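# Hang the white cup upside down on the stand

## Task

Put the white cup on a free peg of the cup stand with its opening facing downward, then release it so no hand is in contact with it; the plates must still be in the rack, the blue cup still on the stand, and the pot still upright.

## Robot and tools

ROBOT. Two arms, left_arm and right_arm, each ending in a five-finger hand; the left hand is a mirror copy of the right. Calibrated bases in the scene frame: left_arm at (-0.050, +0.303, 0) m, right_arm at (-0.035, -0.355, 0) m, both turned only slightly about z. A camera stand sits behind the arms. Loose objects may get a brief push from outside now and then.

FRAMES. Scene frame: origin at table-top height halfway between the nominal bases, +z up, +x out across the table, left_arm on the +y side (image left/right does not follow these names). Reported hand poses, velocities and targets are in each arm's own base frame. Offsets you send are along the axes of that arm's current Hand target. Fixed cameras and the table are given in the scene frame.

HAND POINT. A point 0.05 m in front of the palm and 0.15 m from the wrist flange. Its +z runs along the straight fingers, +y out of the palm, +x across the palm away from the thumb on the right hand (toward the thumb on the left hand). Straight fingertips extend 0.06 to 0.07 m past it along +z and sit 0.06 m behind it along -y. A wrist bracket on the little-finger side can collide with things.

ROW LAYOUT. Every row is one flat list of 28 numbers, each in [-1, 1], covering both arms even if only one moves: left_arm dx, dy, dz, rx, ry, rz; left hand thumb_turn, thumb_bend, index, middle, ring, little, force_limit, speed; then the same 14 for right_arm. Pose numbers are offsets, not poses: 1.0 equals 0.6 m or 180 degrees, measured from that arm's Hand target as it was when the action or move began; rx, ry, rz form one rotation vector. All rows of one action or one target list count from that same start, so sending the same offset twice moves further. Six zeros re-request the current Hand target. Finger numbers are absolute motor targets: -1 open/straight, +1 closed (thumb_turn +1 puts the thumb opposite the fingers). force_limit maps -1..+1 to about 0..10 N at the fingertip (0..15 N for the two thumb motors); speed rises from near zero at -1 to full at +0.48 and stays full above. To leave a hand unchanged, resend the eight hand numbers of its last executed row (before any was sent, use hand_measured plus hand_force_limit and hand_speed).

TOOLS.
execute_actions: actions = list of actions; each action is up to 15 rows, one per 1/30 s step, a short action holding its final row. cameras = list of names, ["all"], [] or null; an empty actions list returns images by default.
move: target = one 28-number row or up to 15 rows, each an offset from the same starting Hand targets; speed in m/s, 0.002 to 4.3, default 0.25 (turning up to twice that in rad/s), one value or one per target; blend in metres for corner rounding, 0 meaning a full stop at each target; blocking=false returns after about 0.5 s while motion continues; cameras as above. Paths are straight, capped at 10 s, and do not avoid obstacles or the other arm. Hand numbers of later targets are applied only once everything is still.
wait: seconds from 0 to 10; arms keep their last command.
stop: brakes a running move.
zoom_image: camera (cam_head_left, cam_head_right, cam_high, cam_low, cam_left_wrist, cam_right_wrist) and region [x0, y0, x1, y1] in pixels, at most 504 by 504, on the latest image from that camera.
show_instructions: shows the reference pages.
finished_scene: scene = this scene's number; irreversible.

RESULTS. end_effector_position (m) and end_effector_quat_wxyz per arm in its base frame; Hand target is the last commanded pose after clipping, and the base for the next offsets. hand_measured, hand_stopped_by (moving, target, force, stalled, fault) and hand_load_n use the same six-motor order as a row; load is positive when the finger is pushed open, and a lost grip shows as load near 0. A move adds a move: line: done, off_target, moving, held or fault, plus limits=paced (pose clipped) or limits=held (steps withheld). Joint torques include gravity and are offset and noisy. MOTOR HOT appears near 85 °C; at 100 °C the arm goes limp for 30 s or more.

BEHAVIOUR AND CAUTIONS. Orientation commands are clipped to within 40 degrees of the current one per step. Hands often rest 1 to 3 cm (up to 5 cm) short of the target, mostly low; resend the missing distance as a new offset. Small moves may not start, and a small turn can shift the hand point noticeably. A blocked arm keeps pushing until commanded back past its hand point. Avoid paths near an arm's own base. The thumb-and-fingers grip suits objects roughly 0.035 to 0.065 m thick, handles down to 0.025 m; close gently with speed -0.94 or lower and a modest force_limit. Motors lock on reaching target or force_limit; to tighten, raise force_limit and send a more-closed target; to loosen, send a more-open one. Do not let the hands squeeze or strike each other, do not move fast into contact, do not drop or fling the cup, knock the pot over, disturb the rack or blue cup, or let anything leave the table. Long stretched holds heat motors.

Each tool is called after "Call:" by a JSON object that holds its "name" and its "arguments".

Reference images:

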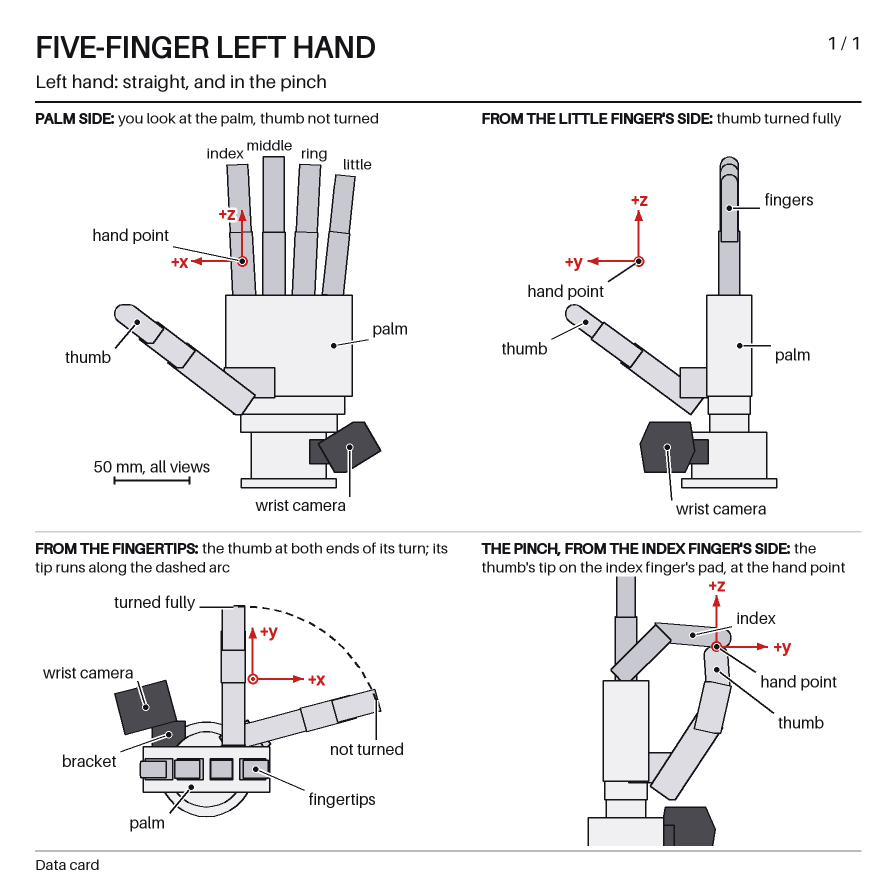

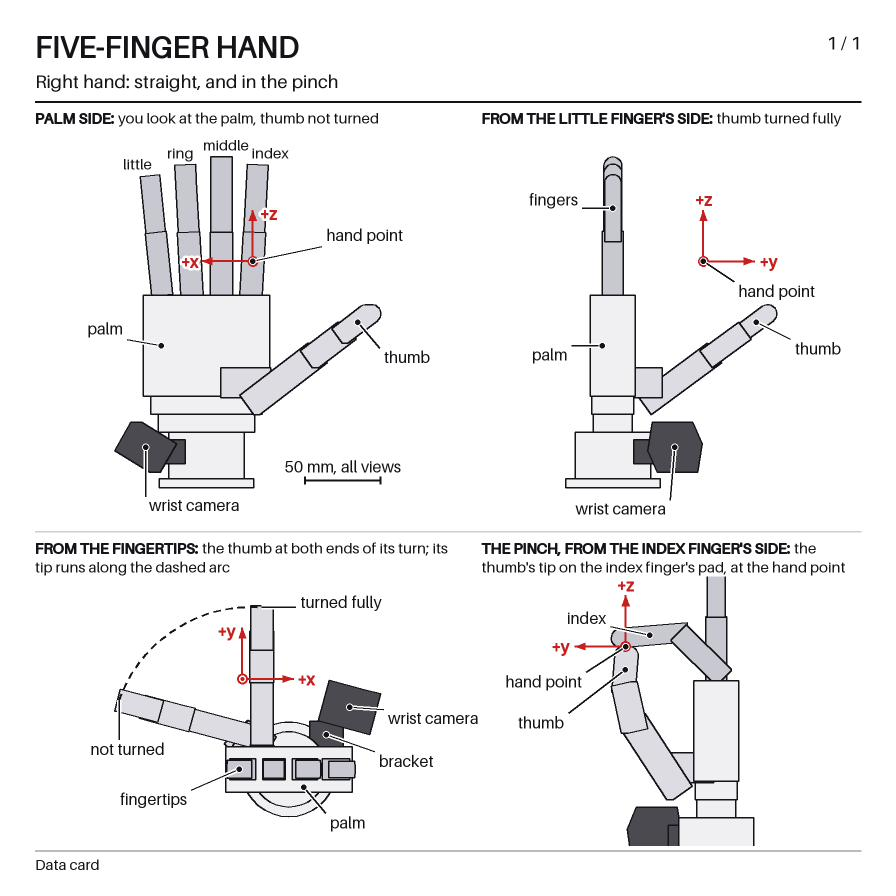

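## Session

Call:
{"name": "execute_actions", "arguments": {"actions": []}}

Scene clock: 0.00 s.
left_arm: end_effector_position=(+0.1149, +0.2517, +0.1714) hand_measured=(-1.000, -1.000, -1.000, -1.000, -1.000, -1.000) hand_load_n=(+0.0, +0.0, +0.0, +0.0, +0.0, +0.0) hand_stopped_by=(target, target, target, target, target, target) hand_force_limit=0.00 hand_speed=-0.80 end_effector_quat_wxyz=(+0.542, -0.450, +0.707, -0.062) | right_arm: end_effector_position=(+0.6144, +0.0355, +0.2061) hand_measured=(-1.000, -1.000, -1.000, -1.000, -1.000, -1.000) hand_load_n=(+0.0, +0.0, +0.0, +0.0, +0.0, +0.0) hand_stopped_by=(target, target, target, target, target, target) hand_force_limit=0.00 hand_speed=-0.80 end_effector_quat_wxyz=(+0.026, +0.084, +0.984, -0.157)
Joint positions: left_arm=[1.639 0.538 0.485 -0.815 1.013 1.675] | right_arm=[0.08 1.842 1.85 -1.579 0.321 1.82]
Joint velocities: within noise
Joint torques (N m): no reading
Heat: left arm: hottest elbow 31 °C; right arm: hottest shoulder 33 °C.
Hand target: left_arm +0.1145, +0.2588, +0.1880; +0.550, -0.440, +0.708, -0.050 | right_arm +0.6210, +0.0360, +0.2219; +0.043, +0.086, +0.983, -0.155

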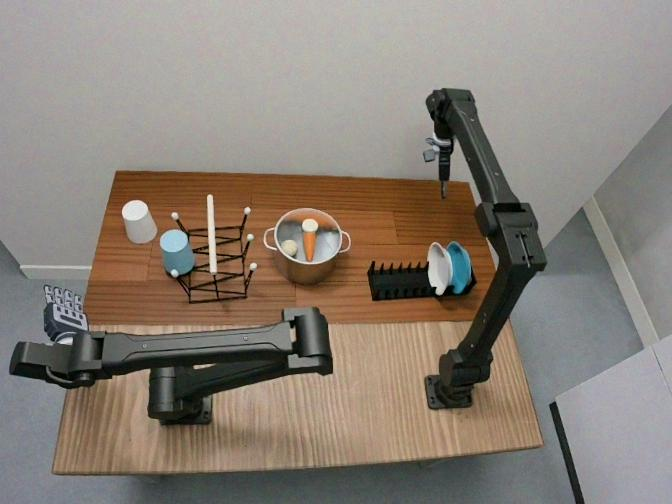

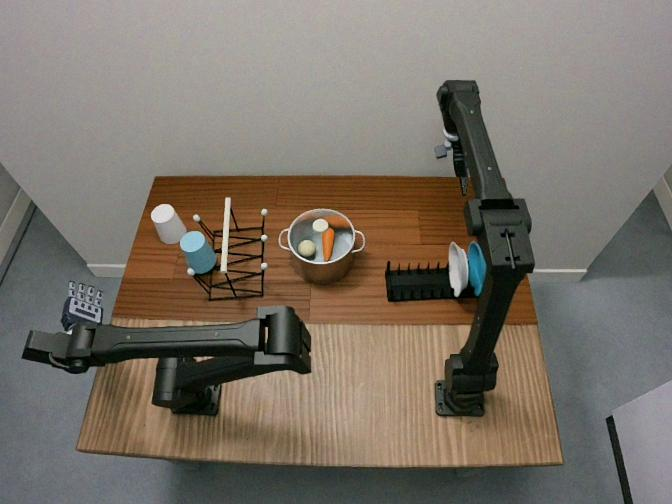

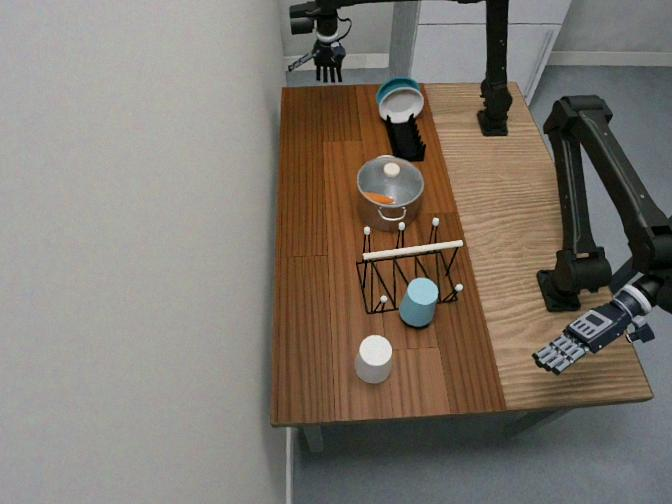

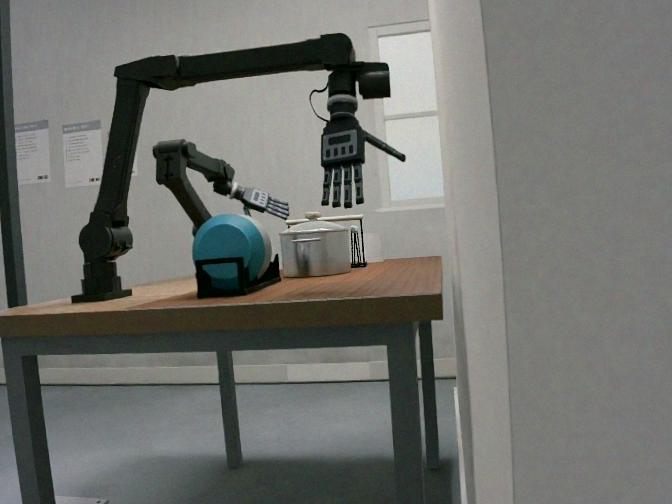

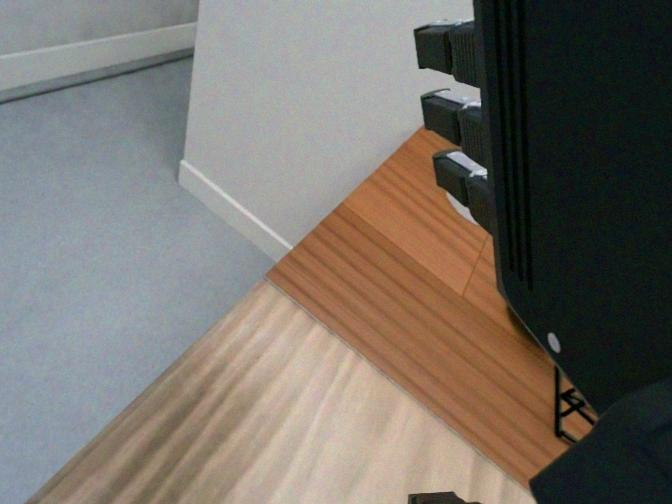

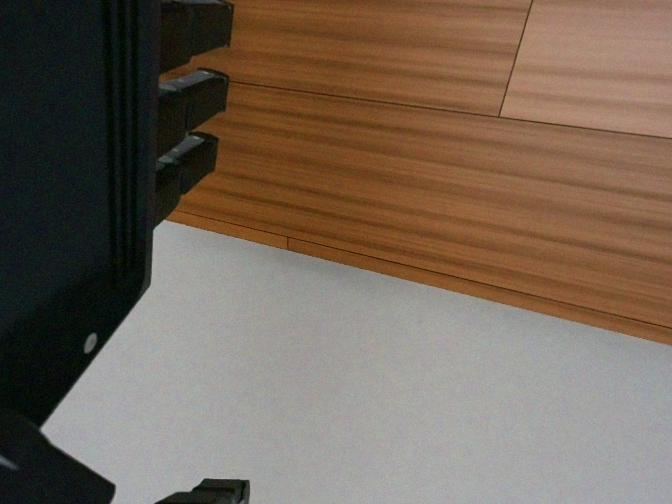

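Call:
{"name": "zoom_image", "arguments": {"camera": "cam_high", "region": [330, 200, 500, 400]}}

Call:
{"name": "zoom_image", "arguments": {"camera": "cam_head_left", "region": [100, 170, 270, 320]}}

Call:
{"name": "zoom_image", "arguments": {"camera": "cam_head_right", "region": [130, 170, 300, 320]}}

Scaled by 2.520 from the camera's 672x504 image, which has a finer 960x720 frame.

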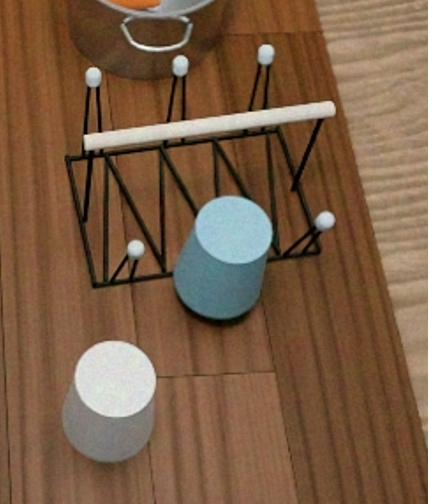

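Scaled by 2.965 from the camera's 672x504 image, which has a finer 960x720 frame.

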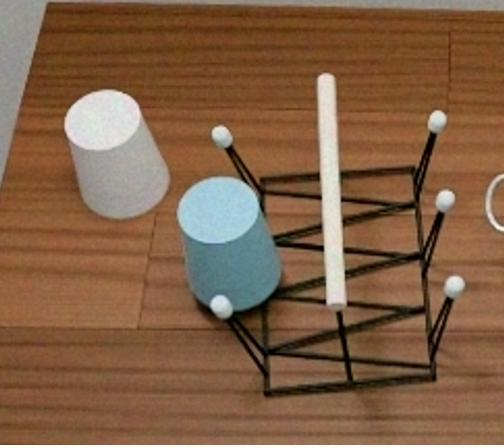

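Scaled by 2.965 from the camera's 672x504 image, which has a finer 960x720 frame.

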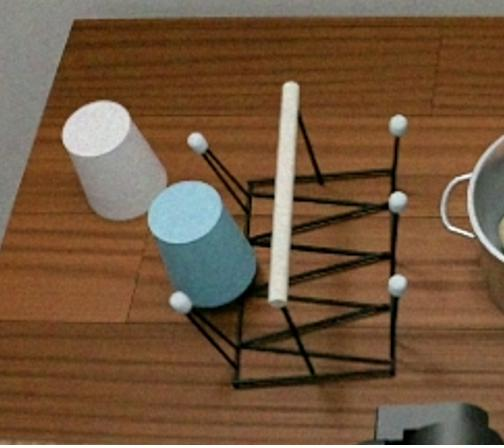

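Call:
{"name": "move", "arguments": {"target": [[-0.147,-0.111,-0.078,0,0,0,1,-1,-1,-1,-1,-1,0,0,0,0,0,0,0,0,-1,-1,-1,-1,-1,-1,0,-0.8],[-0.0105,-0.4789,0.3082,-0.0532,0.1666,-0.2035,1,-1,-1,-1,-1,-1,0,0,0,0,0,0,0,0,-1,-1,-1,-1,-1,-1,0,-0.8]], "blend": [0.05,0], "speed": 0.3, "cameras": ["all"]}}

Scene clock: 664.73 s.
left_arm: end_effector_position=(+0.4141, +0.1605, +0.2482) hand_measured=(+1.000, -1.000, -1.000, -1.000, -1.000, -1.000) hand_load_n=(+0.0, +0.0, +0.0, +0.0, +0.0, +0.0) hand_stopped_by=(target, target, target, target, target, target) hand_force_limit=0.00 hand_speed=0.00 end_effector_quat_wxyz=(-0.247, +0.662, -0.657, +0.262) | right_arm: end_effector_position=(+0.6144, +0.0355, +0.2061) hand_measured=(-1.000, -1.000, -1.000, -1.000, -1.000, -1.000) hand_load_n=(+0.0, +0.0, +0.0, +0.0, +0.0, -0.5) hand_stopped_by=(target, target, target, target, target, target) hand_force_limit=0.00 hand_speed=-0.80 end_effector_quat_wxyz=(+0.026, +0.084, +0.984, -0.157)
Joint positions: left_arm=[0.539 1.22 1.17 -0.867 0.367 0.404] | right_arm=[0.08 1.842 1.85 -1.579 0.321 1.82]
Joint torques (N m): left_arm=[-0.32 -10.81 16.85 1.47 0.25 -0.08] | right_arm=[-0.26 -17.38 8.65 0.05 0.24 -0.07]
Heat: left arm: hottest elbow 39 °C; right arm: hottest elbow 37 °C.
Hand target: left_arm +0.4302, +0.1648, +0.2796; -0.271, +0.653, -0.653, +0.270 | right_arm +0.6210, +0.0360, +0.2219; +0.043, +0.086, +0.983, -0.155
Off the commanded pose: left_arm 0.035 m, 3 deg | right_arm 0.017 m, 2 deg.
move: off_target (left_arm, right_arm)
camera_calibration:
cam_left_wrist: T_world_to_cam=[[0.676299, -0.268684, 0.685878, -0.41301], [-0.514743, -0.838426, 0.179112, 0.306761], [0.526934, -0.474184, -0.70533, 0.146516], [0, 0, 0, 1]] pos_world=[0.360017, 0.215703, 0.331672]

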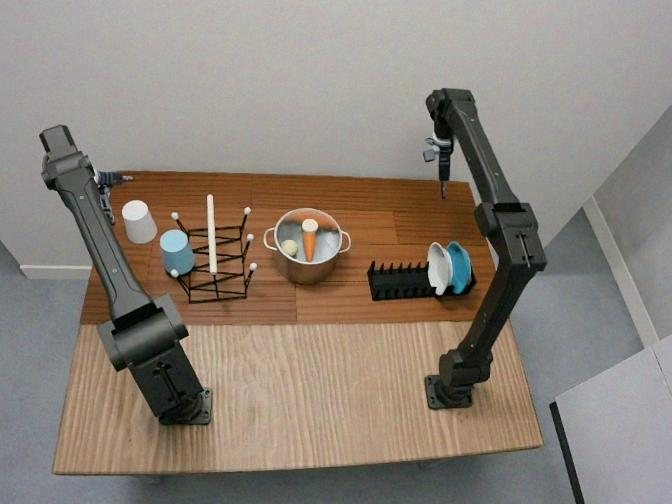

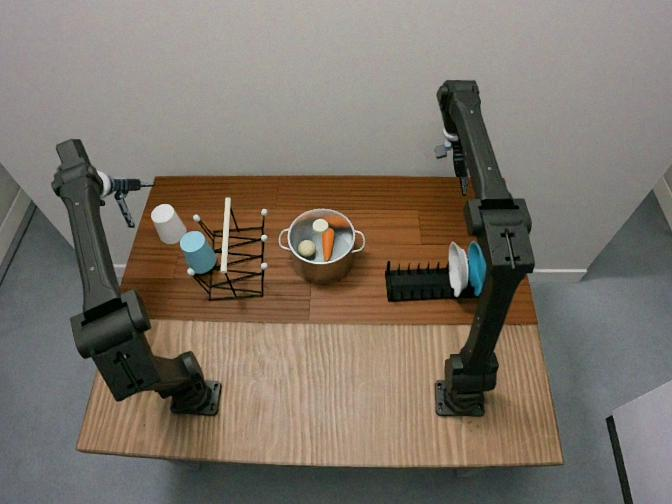

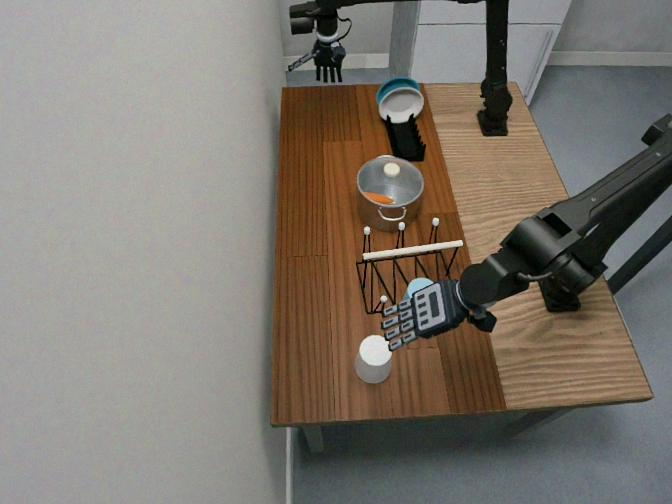

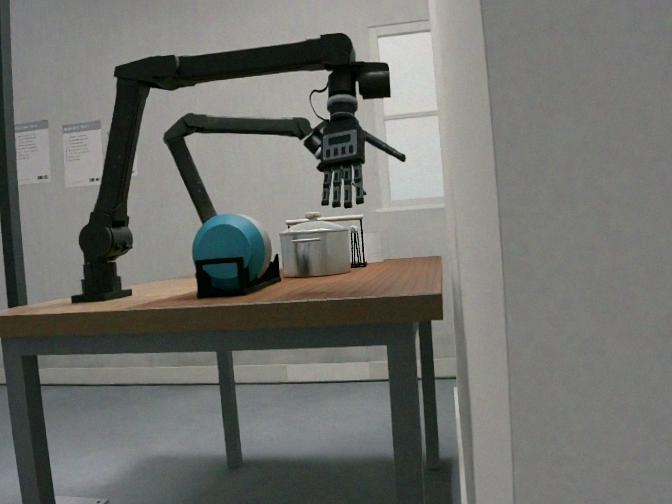

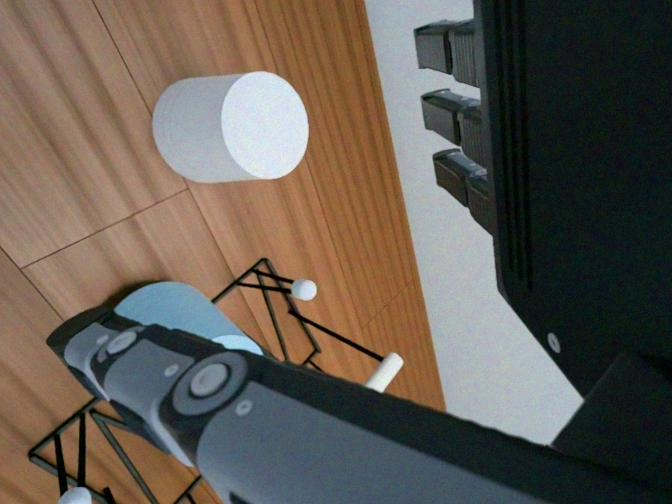

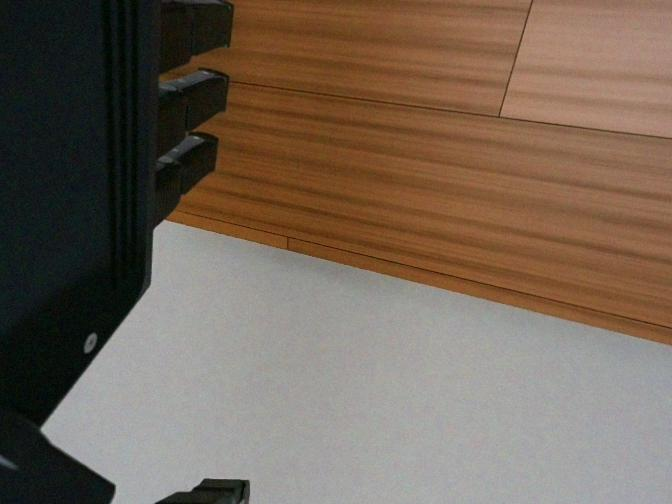

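Call:
{"name": "move", "arguments": {"target": [-0.0133,0.0187,0.1925,0,0,0,1,-1,-1,-1,-1,-1,0,0,0,0,0,0,0,0,-1,-1,-1,-1,-1,-1,0,-0.8], "speed": 0.2, "cameras": ["cam_left_wrist","cam_high","cam_head_left","cam_head_right"]}}

Scene clock: 686.47 s.
left_arm: end_effector_position=(+0.4917, +0.1719, +0.1744) hand_measured=(+1.000, -1.000, -1.000, -1.000, -1.000, -1.000) hand_load_n=(+0.0, +0.0, +0.0, +0.0, +0.0, +0.0) hand_stopped_by=(target, target, target, target, target, target) hand_force_limit=0.00 hand_speed=0.00 end_effector_quat_wxyz=(-0.253, +0.660, -0.657, +0.262) | right_arm: end_effector_position=(+0.6144, +0.0355, +0.2061) hand_measured=(-1.000, -1.000, -1.000, -1.000, -1.000, -1.000) hand_load_n=(+0.0, -0.5, +0.0, +0.0, +0.0, +0.0) hand_stopped_by=(target, target, target, target, target, target) hand_force_limit=0.00 hand_speed=-0.80 end_effector_quat_wxyz=(+0.026, +0.084, +0.984, -0.157)
Joint positions: left_arm=[0.471 1.435 1.17 -0.622 0.323 0.351] | right_arm=[0.08 1.842 1.85 -1.579 0.321 1.82]
Joint torques (N m): left_arm=[-0.26 -14.8 12.48 2.56 0.22 -0.08] | right_arm=[-0.26 -17.38 8.65 0.05 0.23 -0.07]
Heat: left arm: hottest elbow 41 °C; right arm: hottest elbow 37 °C.
Hand target: left_arm +0.5038, +0.1729, +0.1898; -0.270, +0.653, -0.653, +0.270 | right_arm +0.6210, +0.0360, +0.2219; +0.043, +0.086, +0.983, -0.155
Off the commanded pose: left_arm 0.020 m, 2 deg | right_arm 0.017 m, 2 deg.
move: off_target (left_arm, right_arm)
camera_calibration:
cam_left_wrist: T_world_to_cam=[[0.669939, -0.275585, 0.689373, -0.408073], [-0.517039, -0.839544, 0.166845, 0.372944], [0.532779, -0.468208, -0.704931, 0.054999], [0, 0, 0, 1]] pos_world=[0.436908, 0.226395, 0.257861]
Images, in order (width x height): cam_head_left 672x504, cam_head_right 672x504, cam_high 672x504, cam_left_wrist 672x504.

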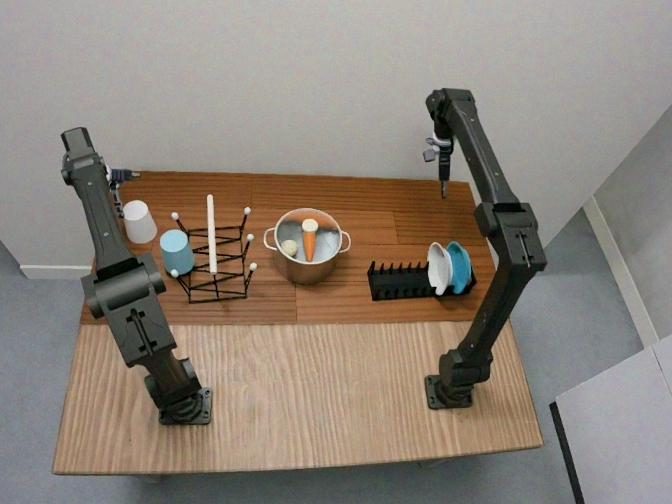

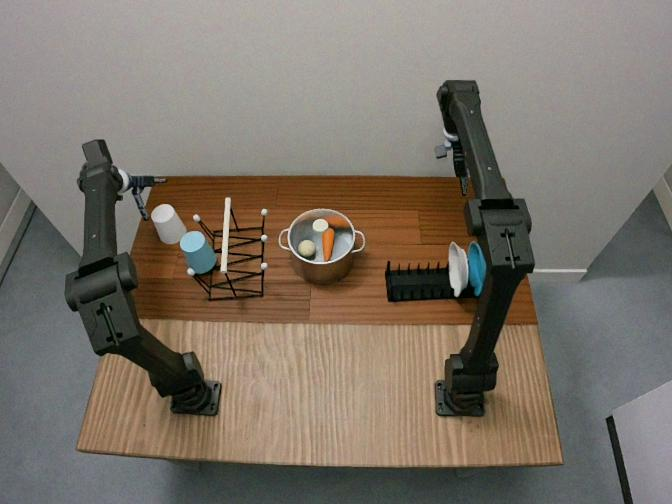

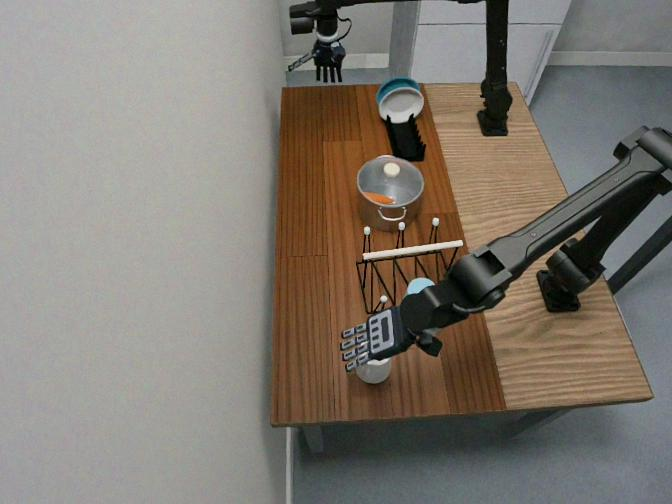

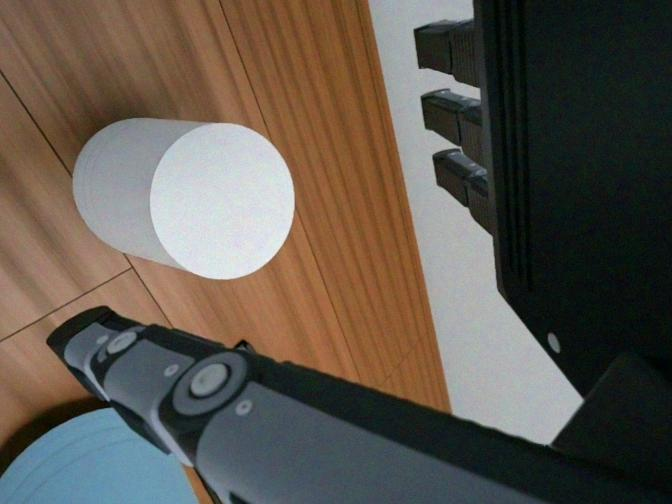

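Call:
{"name": "move", "arguments": {"target": [0,0.0589,0.0589,0,0,0,1,-1,-1,-1,-1,-1,0,0,0,0,0,0,0,0,-1,-1,-1,-1,-1,-1,0,-0.8], "speed": 0.12, "cameras": ["cam_left_wrist","cam_high"]}}

Scene clock: 700.57 s.
left_arm: end_effector_position=(+0.4987, +0.1756, +0.1369) hand_measured=(+1.000, -1.000, -1.000, -1.000, -1.000, -1.000) hand_load_n=(+0.0, +0.0, +0.0, +0.0, +0.0, +0.0) hand_stopped_by=(target, target, target, target, target, target) hand_force_limit=0.00 hand_speed=0.00 end_effector_quat_wxyz=(-0.264, +0.656, -0.656, +0.266) | right_arm: end_effector_position=(+0.6144, +0.0355, +0.2061) hand_measured=(-1.000, -1.000, -1.000, -1.000, -1.000, -1.000) hand_load_n=(+0.0, +0.0, +0.0, +0.0, +0.0, +0.0) hand_stopped_by=(target, target, target, target, target, target) hand_force_limit=0.00 hand_speed=-0.80 end_effector_quat_wxyz=(+0.026, +0.084, +0.984, -0.157)
Joint positions: left_arm=[0.471 1.474 1.1 -0.487 0.322 0.351] | right_arm=[0.08 1.842 1.85 -1.579 0.321 1.82]
Joint torques (N m): left_arm=[-0.26 -15.09 10.06 2.63 0.23 -0.08] | right_arm=[-0.32 -17.44 8.65 0.06 0.23 -0.07]
Heat: left arm: hottest elbow 40 °C; right arm: hottest elbow 37 °C.
Hand target: left_arm +0.5036, +0.1730, +0.1398; -0.270, +0.653, -0.653, +0.270 | right_arm +0.6210, +0.0360, +0.2219; +0.043, +0.086, +0.983, -0.155
Off the commanded pose: left_arm 0.006 m, 1 deg | right_arm 0.017 m, 2 deg.
move: off_target (right_arm)
camera_calibration:
cam_left_wrist: T_world_to_cam=[[0.654294, -0.283505, 0.701088, -0.378358], [-0.519975, -0.841809, 0.144859, 0.390888], [0.549113, -0.459328, -0.698206, 0.0158854], [0, 0, 0, 1]] pos_world=[0.442086, 0.229083, 0.21973]
Images, in order (width x height): cam_high 672x504, cam_left_wrist 672x504.

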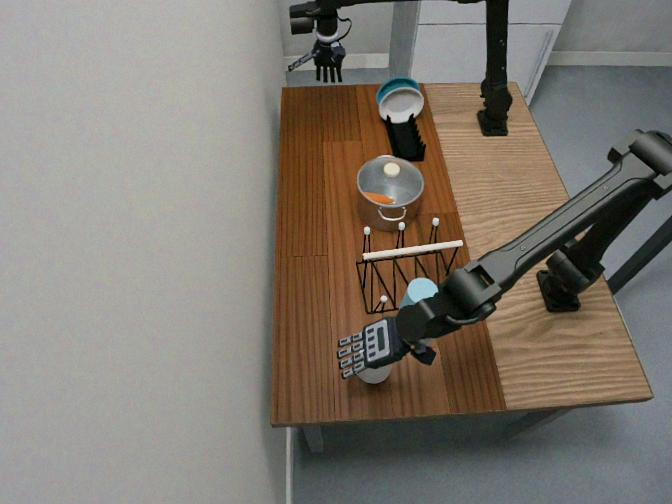

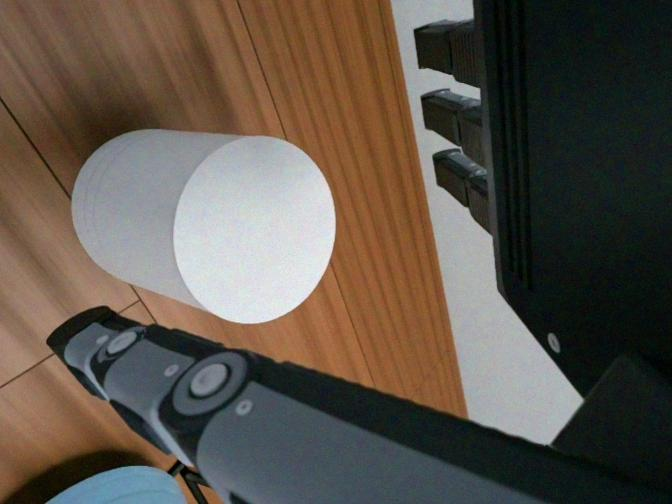

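Call:
{"name": "move", "arguments": {"target": [0.005,0.0695,0.0436,0,0,0,1,-1,-1,-1,-1,-1,0,0,0,0,0,0,0,0,-1,-1,-1,-1,-1,-1,0,-0.8], "speed": 0.08, "cameras": ["cam_left_wrist","cam_high","cam_head_left"]}}

Scene clock: 712.10 s.
left_arm: end_effector_position=(+0.4895, +0.1710, +0.0921) hand_measured=(+1.000, -1.000, -1.000, -1.000, -1.000, -1.000) hand_load_n=(+0.0, +0.0, +0.0, -0.5, +0.0, +0.0) hand_stopped_by=(target, target, target, target, target, target) hand_force_limit=0.00 hand_speed=0.00 end_effector_quat_wxyz=(-0.267, +0.655, -0.655, +0.266) | right_arm: end_effector_position=(+0.6144, +0.0355, +0.2061) hand_measured=(-1.000, -1.000, -1.000, -1.000, -1.000, -1.000) hand_load_n=(+0.0, -0.5, +0.0, +0.0, +0.0, +0.0) hand_stopped_by=(target, target, target, target, target, target) hand_force_limit=0.00 hand_speed=-0.80 end_effector_quat_wxyz=(+0.026, +0.084, +0.984, -0.157)
Joint positions: left_arm=[0.471 1.498 0.995 -0.352 0.322 0.351] | right_arm=[0.08 1.842 1.85 -1.579 0.321 1.82]
Joint torques (N m): left_arm=[0.21 -14.45 9.39 2.62 0.35 -0.04] | right_arm=[-0.32 -17.44 8.62 0.03 0.24 -0.08]
Heat: left arm: hottest elbow 41 °C; right arm: hottest elbow 37 °C.
Hand target: left_arm +0.4926, +0.1700, +0.0918; -0.270, +0.653, -0.653, +0.270 | right_arm +0.6210, +0.0360, +0.2219; +0.043, +0.086, +0.983, -0.155
Off the commanded pose: left_arm 0.003 m, 1 deg | right_arm 0.017 m, 2 deg.
move: off_target (right_arm)
camera_calibration:
cam_left_wrist: T_world_to_cam=[[0.650726, -0.28527, 0.703688, -0.340431], [-0.520674, -0.842187, 0.14007, 0.389444], [0.552679, -0.457539, -0.696566, -0.0146212], [0, 0, 0, 1]] pos_world=[0.432382, 0.22418, 0.174823]
Images, in order (width x height): cam_head_left 672x504, cam_high 672x504, cam_left_wrist 672x504.

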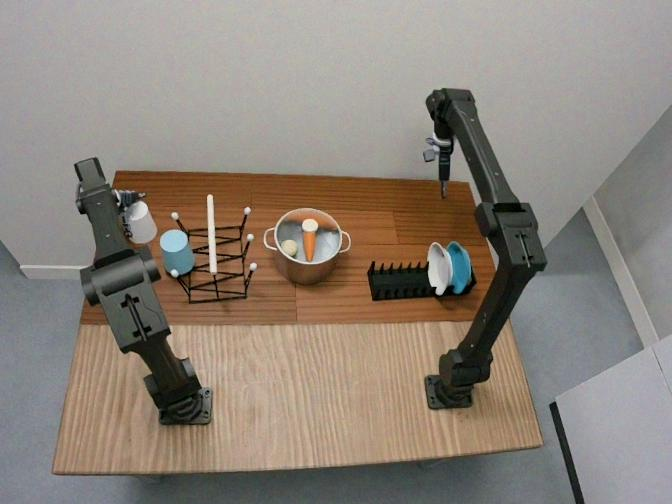

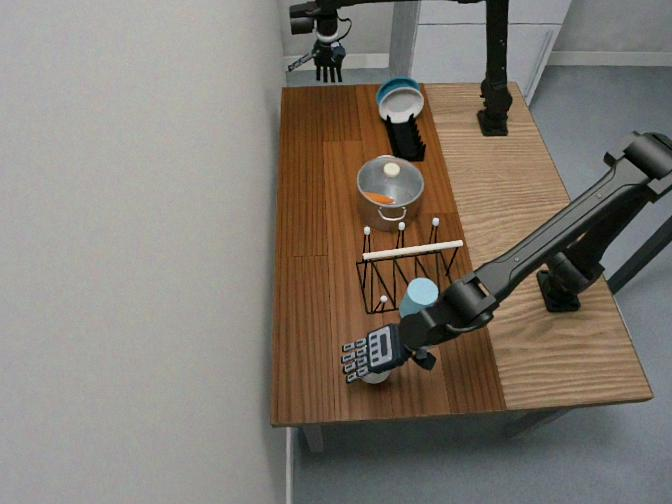

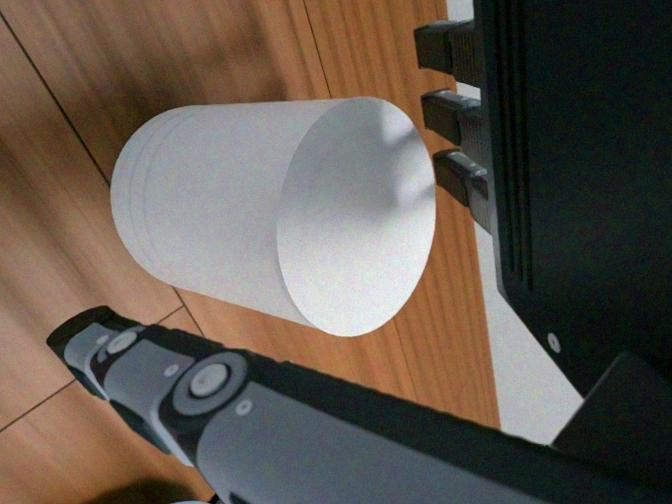

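Call:
{"name": "move", "arguments": {"target": [0,0,0,0,0,0,1,-0.5,-0.6,-0.6,-1,-1,-0.5,-0.8,0,0,0,0,0,0,-1,-1,-1,-1,-1,-1,0,-0.8], "cameras": ["cam_left_wrist"]}}

Scene clock: 724.17 s.
left_arm: end_effector_position=(+0.4902, +0.1711, +0.0925) hand_measured=(+1.000, -0.518, -0.600, -0.600, -1.000, -1.000) hand_load_n=(+0.0, +6.0, +2.5, +0.0, +0.0, +0.0) hand_stopped_by=(target, force, target, target, target, target) hand_force_limit=-0.50 hand_speed=-0.80 end_effector_quat_wxyz=(-0.268, +0.654, -0.655, +0.267) | right_arm: end_effector_position=(+0.6144, +0.0355, +0.2061) hand_measured=(-1.000, -1.000, -1.000, -1.000, -1.000, -1.000) hand_load_n=(+0.0, +0.0, +0.0, +0.0, +0.0, +0.0) hand_stopped_by=(target, target, target, target, target, target) hand_force_limit=0.00 hand_speed=-0.80 end_effector_quat_wxyz=(+0.026, +0.084, +0.984, -0.157)
Joint positions: left_arm=[0.471 1.498 0.995 -0.349 0.323 0.351] | right_arm=[0.08 1.842 1.85 -1.579 0.321 1.82]
Joint torques (N m): left_arm=[0.15 -14.45 9.39 2.5 0.33 -0.04] | right_arm=[-0.32 -17.44 8.64 0.02 0.24 -0.07]
Heat: left arm: hottest elbow 40 °C; right arm: hottest elbow 37 °C.
Hand target: left_arm +0.4926, +0.1699, +0.0918; -0.270, +0.653, -0.653, +0.270 | right_arm +0.6210, +0.0360, +0.2219; +0.043, +0.086, +0.983, -0.155
Off the commanded pose: left_arm 0.003 m, 0 deg | right_arm 0.017 m, 2 deg.
move: off_target (right_arm)
camera_calibration:
cam_left_wrist: T_world_to_cam=[[0.648517, -0.28623, 0.705336, -0.339981], [-0.521518, -0.842039, 0.137802, 0.390489], [0.554477, -0.457212, -0.695351, -0.0157782], [0, 0, 0, 1]] pos_world=[0.432879, 0.22428, 0.175019]
Images, in order (width x height): cam_left_wrist 672x504.

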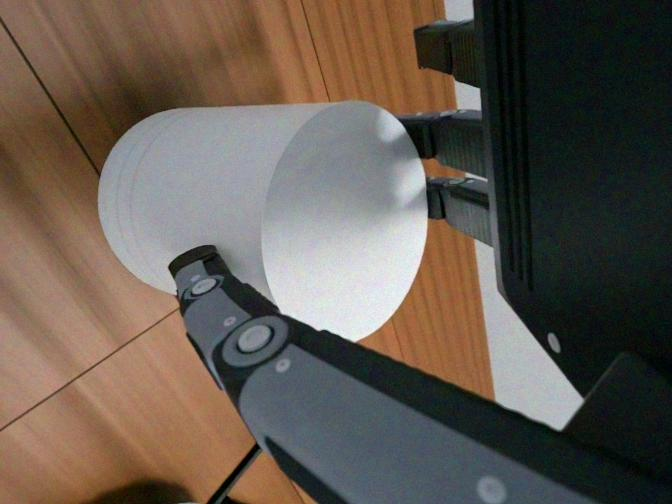

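Call:
{"name": "move", "arguments": {"target": [0,0,0,0,0,0,1,-0.35,-0.35,-0.35,-1,-1,0.0,-0.85,0,0,0,0,0,0,-1,-1,-1,-1,-1,-1,0,-0.8], "cameras": ["cam_left_wrist"]}}

Scene clock: 729.70 s.
left_arm: end_effector_position=(+0.4902, +0.1711, +0.0925) hand_measured=(+1.000, -0.518, -0.560, -0.534, -1.000, -1.000) hand_load_n=(+1.5, +17.0, +2.0, +6.0, +0.0, +0.0) hand_stopped_by=(target, force, force, force, target, target) hand_force_limit=0.00 hand_speed=-0.85 end_effector_quat_wxyz=(-0.268, +0.654, -0.655, +0.267) | right_arm: end_effector_position=(+0.6144, +0.0355, +0.2061) hand_measured=(-1.000, -1.000, -1.000, -1.000, -1.000, -1.000) hand_load_n=(+0.0, +0.0, +0.0, +0.0, +0.0, +0.0) hand_stopped_by=(target, target, target, target, target, target) hand_force_limit=0.00 hand_speed=-0.80 end_effector_quat_wxyz=(+0.026, +0.084, +0.984, -0.157)
Joint positions: left_arm=[0.471 1.498 0.995 -0.349 0.323 0.351] | right_arm=[0.08 1.842 1.85 -1.579 0.321 1.82]
Joint torques (N m): left_arm=[0.15 -14.45 9.36 2.51 0.32 -0.04] | right_arm=[-0.32 -17.38 8.64 0.05 0.24 -0.07]
Heat: left arm: hottest elbow 39 °C; right arm: hottest elbow 37 °C.
Hand target: left_arm +0.4926, +0.1699, +0.0918; -0.270, +0.653, -0.653, +0.270 | right_arm +0.6210, +0.0360, +0.2219; +0.043, +0.086, +0.983, -0.155
Off the commanded pose: left_arm 0.003 m, 0 deg | right_arm 0.017 m, 2 deg.
move: off_target (right_arm)
camera_calibration:
cam_left_wrist: T_world_to_cam=[[0.648517, -0.28623, 0.705336, -0.339981], [-0.521518, -0.842039, 0.137802, 0.390489], [0.554477, -0.457212, -0.695351, -0.0157782], [0, 0, 0, 1]] pos_world=[0.432879, 0.22428, 0.175019]
Images, in order (width x height): cam_left_wrist 672x504.

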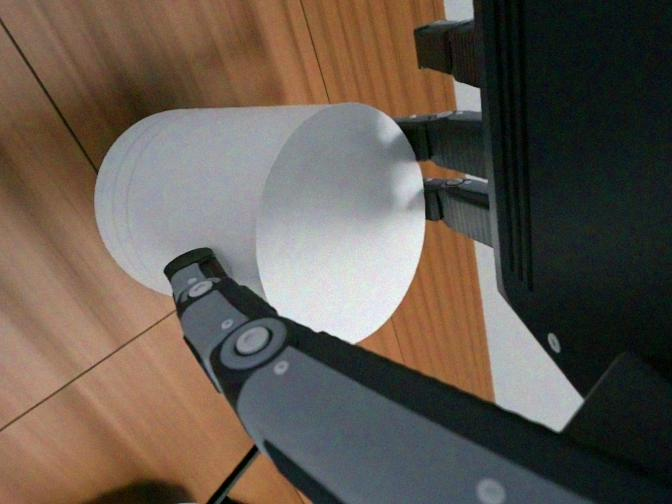

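Call:
{"name": "move", "arguments": {"target": [0,0,0,0,0,0,1,-0.524,-0.35,-0.35,-1,-1,0.0,-0.85,0,0,0,0,0,0,-1,-1,-1,-1,-1,-1,0,-0.8]}}

Call:
{"name": "move", "arguments": {"target": [0,-0.059,-0.059,0,0,0,1,-0.524,-0.35,-0.35,-1,-1,0.0,-0.85,0,0,0,0,0,0,-1,-1,-1,-1,-1,-1,0,-0.8], "speed": 0.1, "cameras": ["cam_left_wrist","cam_high"]}}

Scene clock: 742.70 s.
left_arm: end_effector_position=(+0.4902, +0.1711, +0.0925) hand_measured=(+1.000, -0.530, -0.560, -0.534, -1.000, -1.000) hand_load_n=(+1.5, +12.5, +1.5, +5.0, +0.0, +0.0) hand_stopped_by=(target, force, force, force, target, target) hand_force_limit=0.00 hand_speed=-0.85 end_effector_quat_wxyz=(-0.268, +0.654, -0.655, +0.267) | right_arm: end_effector_position=(+0.6144, +0.0355, +0.2061) hand_measured=(-1.000, -1.000, -1.000, -1.000, -1.000, -1.000) hand_load_n=(+0.0, +0.0, +0.0, +0.0, +0.0, +0.0) hand_stopped_by=(target, target, target, target, target, target) hand_force_limit=0.00 hand_speed=-0.80 end_effector_quat_wxyz=(+0.026, +0.084, +0.984, -0.157)
Joint positions: left_arm=[0.471 1.498 0.995 -0.349 0.323 0.351] | right_arm=[0.08 1.842 1.85 -1.579 0.321 1.82]
Joint torques (N m): left_arm=[0.21 -14.39 9.37 2.51 0.32 -0.04] | right_arm=[-0.26 -17.49 8.64 0.03 0.24 -0.07]
Heat: left arm: hottest elbow 39 °C; right arm: hottest elbow 37 °C.
Hand target: left_arm +0.4926, +0.1700, +0.0918; -0.270, +0.653, -0.653, +0.270 | right_arm +0.6210, +0.0360, +0.2219; +0.043, +0.086, +0.983, -0.155
Off the commanded pose: left_arm 0.003 m, 0 deg | right_arm 0.017 m, 2 deg.
move: off_target (right_arm)

Scene clock: 743.87 s.
left_arm: end_effector_position=(+0.4656, +0.1584, +0.0995) hand_measured=(+1.000, -0.530, -0.560, -0.534, -1.000, -1.000) hand_load_n=(+1.0, +13.0, +1.0, +4.5, +0.0, +0.0) hand_stopped_by=(target, force, force, force, target, target) hand_force_limit=0.00 hand_speed=-0.85 end_effector_quat_wxyz=(-0.233, +0.667, -0.659, +0.256) | right_arm: end_effector_position=(+0.6144, +0.0355, +0.2061) hand_measured=(-1.000, -1.000, -1.000, -1.000, -1.000, -1.000) hand_load_n=(+0.0, +0.0, -0.5, +0.0, +0.0, +0.0) hand_stopped_by=(target, target, target, target, target, target) hand_force_limit=0.00 hand_speed=-0.80 end_effector_quat_wxyz=(+0.026, +0.084, +0.984, -0.157)
Joint positions: left_arm=[0.471 1.456 0.995 -0.47 0.324 0.351] | right_arm=[0.08 1.842 1.85 -1.579 0.321 1.82]
Joint torques (N m): left_arm=[0.15 -16.09 16.29 1.59 0.33 -0.04] | right_arm=[-0.38 -17.32 8.65 0.05 0.24 -0.07]
Heat: left arm: hottest elbow 39 °C; right arm: hottest elbow 37 °C.
Hand target: left_arm +0.4927, +0.1699, +0.1420; -0.270, +0.653, -0.653, +0.270 | right_arm +0.6210, +0.0360, +0.2219; +0.043, +0.086, +0.983, -0.155
Off the commanded pose: left_arm 0.052 m, 5 deg | right_arm 0.017 m, 2 deg.
move: off_target (left_arm, right_arm)
camera_calibration:
cam_left_wrist: T_world_to_cam=[[0.69651, -0.261567, 0.668174, -0.355207], [-0.509928, -0.835566, 0.204458, 0.352908], [0.504824, -0.483128, -0.715361, 0.0261797], [0, 0, 0, 1]] pos_world=[0.414147, 0.214616, 0.183913]
Images, in order (width x height): cam_high 672x504, cam_left_wrist 672x504.

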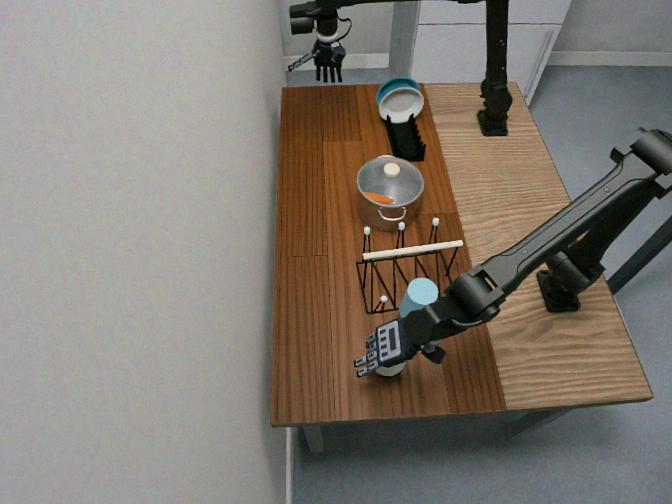

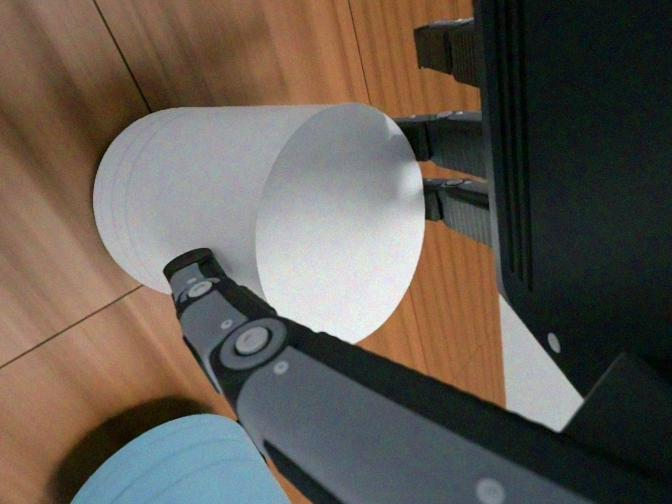

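Call:
{"name": "move", "arguments": {"target": [0,-0.2121,-0.2357,0,0,0,1,-0.524,-0.35,-0.35,-1,-1,0.0,-0.85,0,0,0,0,0,0,-1,-1,-1,-1,-1,-1,0,-0.8], "speed": 0.15, "cameras": ["cam_left_wrist","cam_high","cam_head_left"]}}

Scene clock: 757.07 s.
left_arm: end_effector_position=(+0.4709, +0.1605, +0.2934) hand_measured=(+1.000, -0.530, -0.560, -0.534, -1.000, -1.000) hand_load_n=(+1.0, +13.0, +1.0, +4.5, +0.0, +0.0) hand_stopped_by=(target, force, force, force, target, target) hand_force_limit=0.00 hand_speed=-0.85 end_effector_quat_wxyz=(-0.238, +0.665, -0.659, +0.259) | right_arm: end_effector_position=(+0.6144, +0.0355, +0.2061) hand_measured=(-1.000, -1.000, -1.000, -1.000, -1.000, -1.000) hand_load_n=(+0.0, -0.5, +0.0, +0.0, +0.0, +0.0) hand_stopped_by=(target, target, target, target, target, target) hand_force_limit=0.00 hand_speed=-0.80 end_effector_quat_wxyz=(+0.026, +0.084, +0.984, -0.157)
Joint positions: left_arm=[0.471 1.361 1.419 -0.976 0.327 0.351] | right_arm=[0.08 1.842 1.85 -1.579 0.321 1.82]
Joint torques (N m): left_arm=[0.91 -14.1 17.42 1.54 0.41 0.03] | right_arm=[-0.26 -17.44 8.64 0.03 0.23 -0.07]
Heat: left arm: hottest elbow 40 °C; right arm: hottest elbow 38 °C.
Hand target: left_arm +0.4829, +0.1699, +0.3320; -0.271, +0.653, -0.653, +0.270 | right_arm +0.6210, +0.0360, +0.2219; +0.043, +0.086, +0.983, -0.155
Off the commanded pose: left_arm 0.041 m, 4 deg | right_arm 0.017 m, 2 deg.
move: off_target (left_arm, right_arm)
camera_calibration:
cam_left_wrist: T_world_to_cam=[[0.687818, -0.265105, 0.675741, -0.485431], [-0.51405, -0.835163, 0.195589, 0.322179], [0.512503, -0.481894, -0.710717, 0.157988], [0, 0, 0, 1]] pos_world=[0.418535, 0.216516, 0.377296]
Images, in order (width x height): cam_head_left 672x504, cam_high 672x504, cam_left_wrist 672x504.

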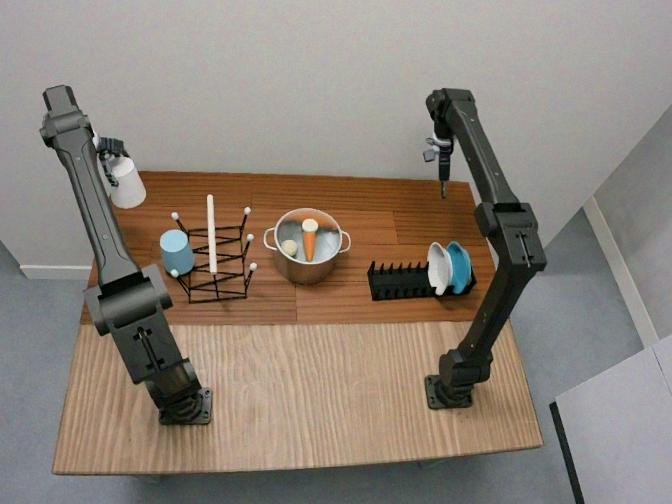

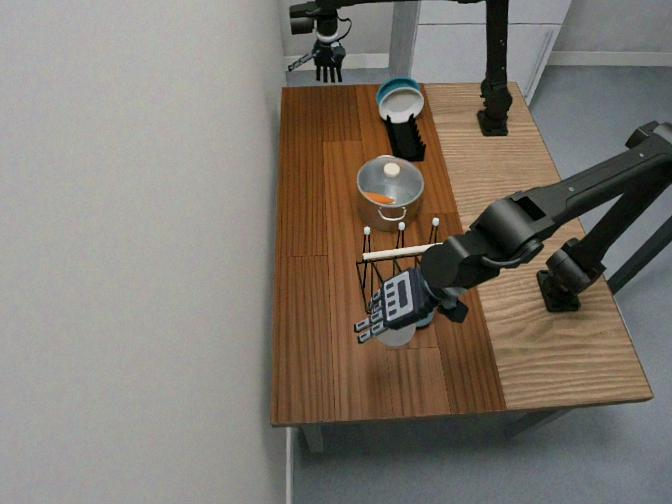

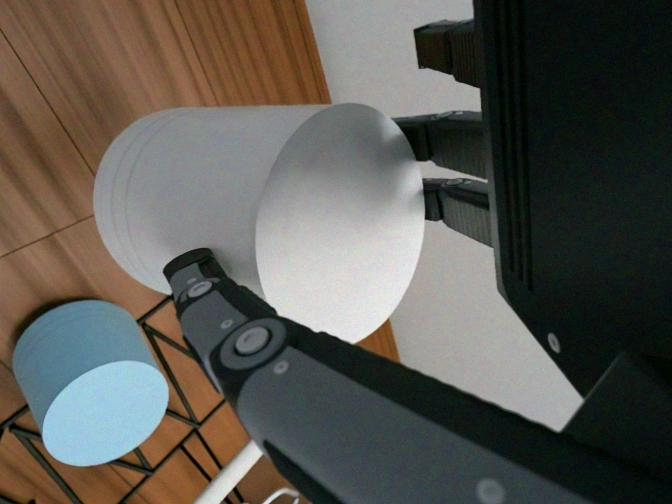

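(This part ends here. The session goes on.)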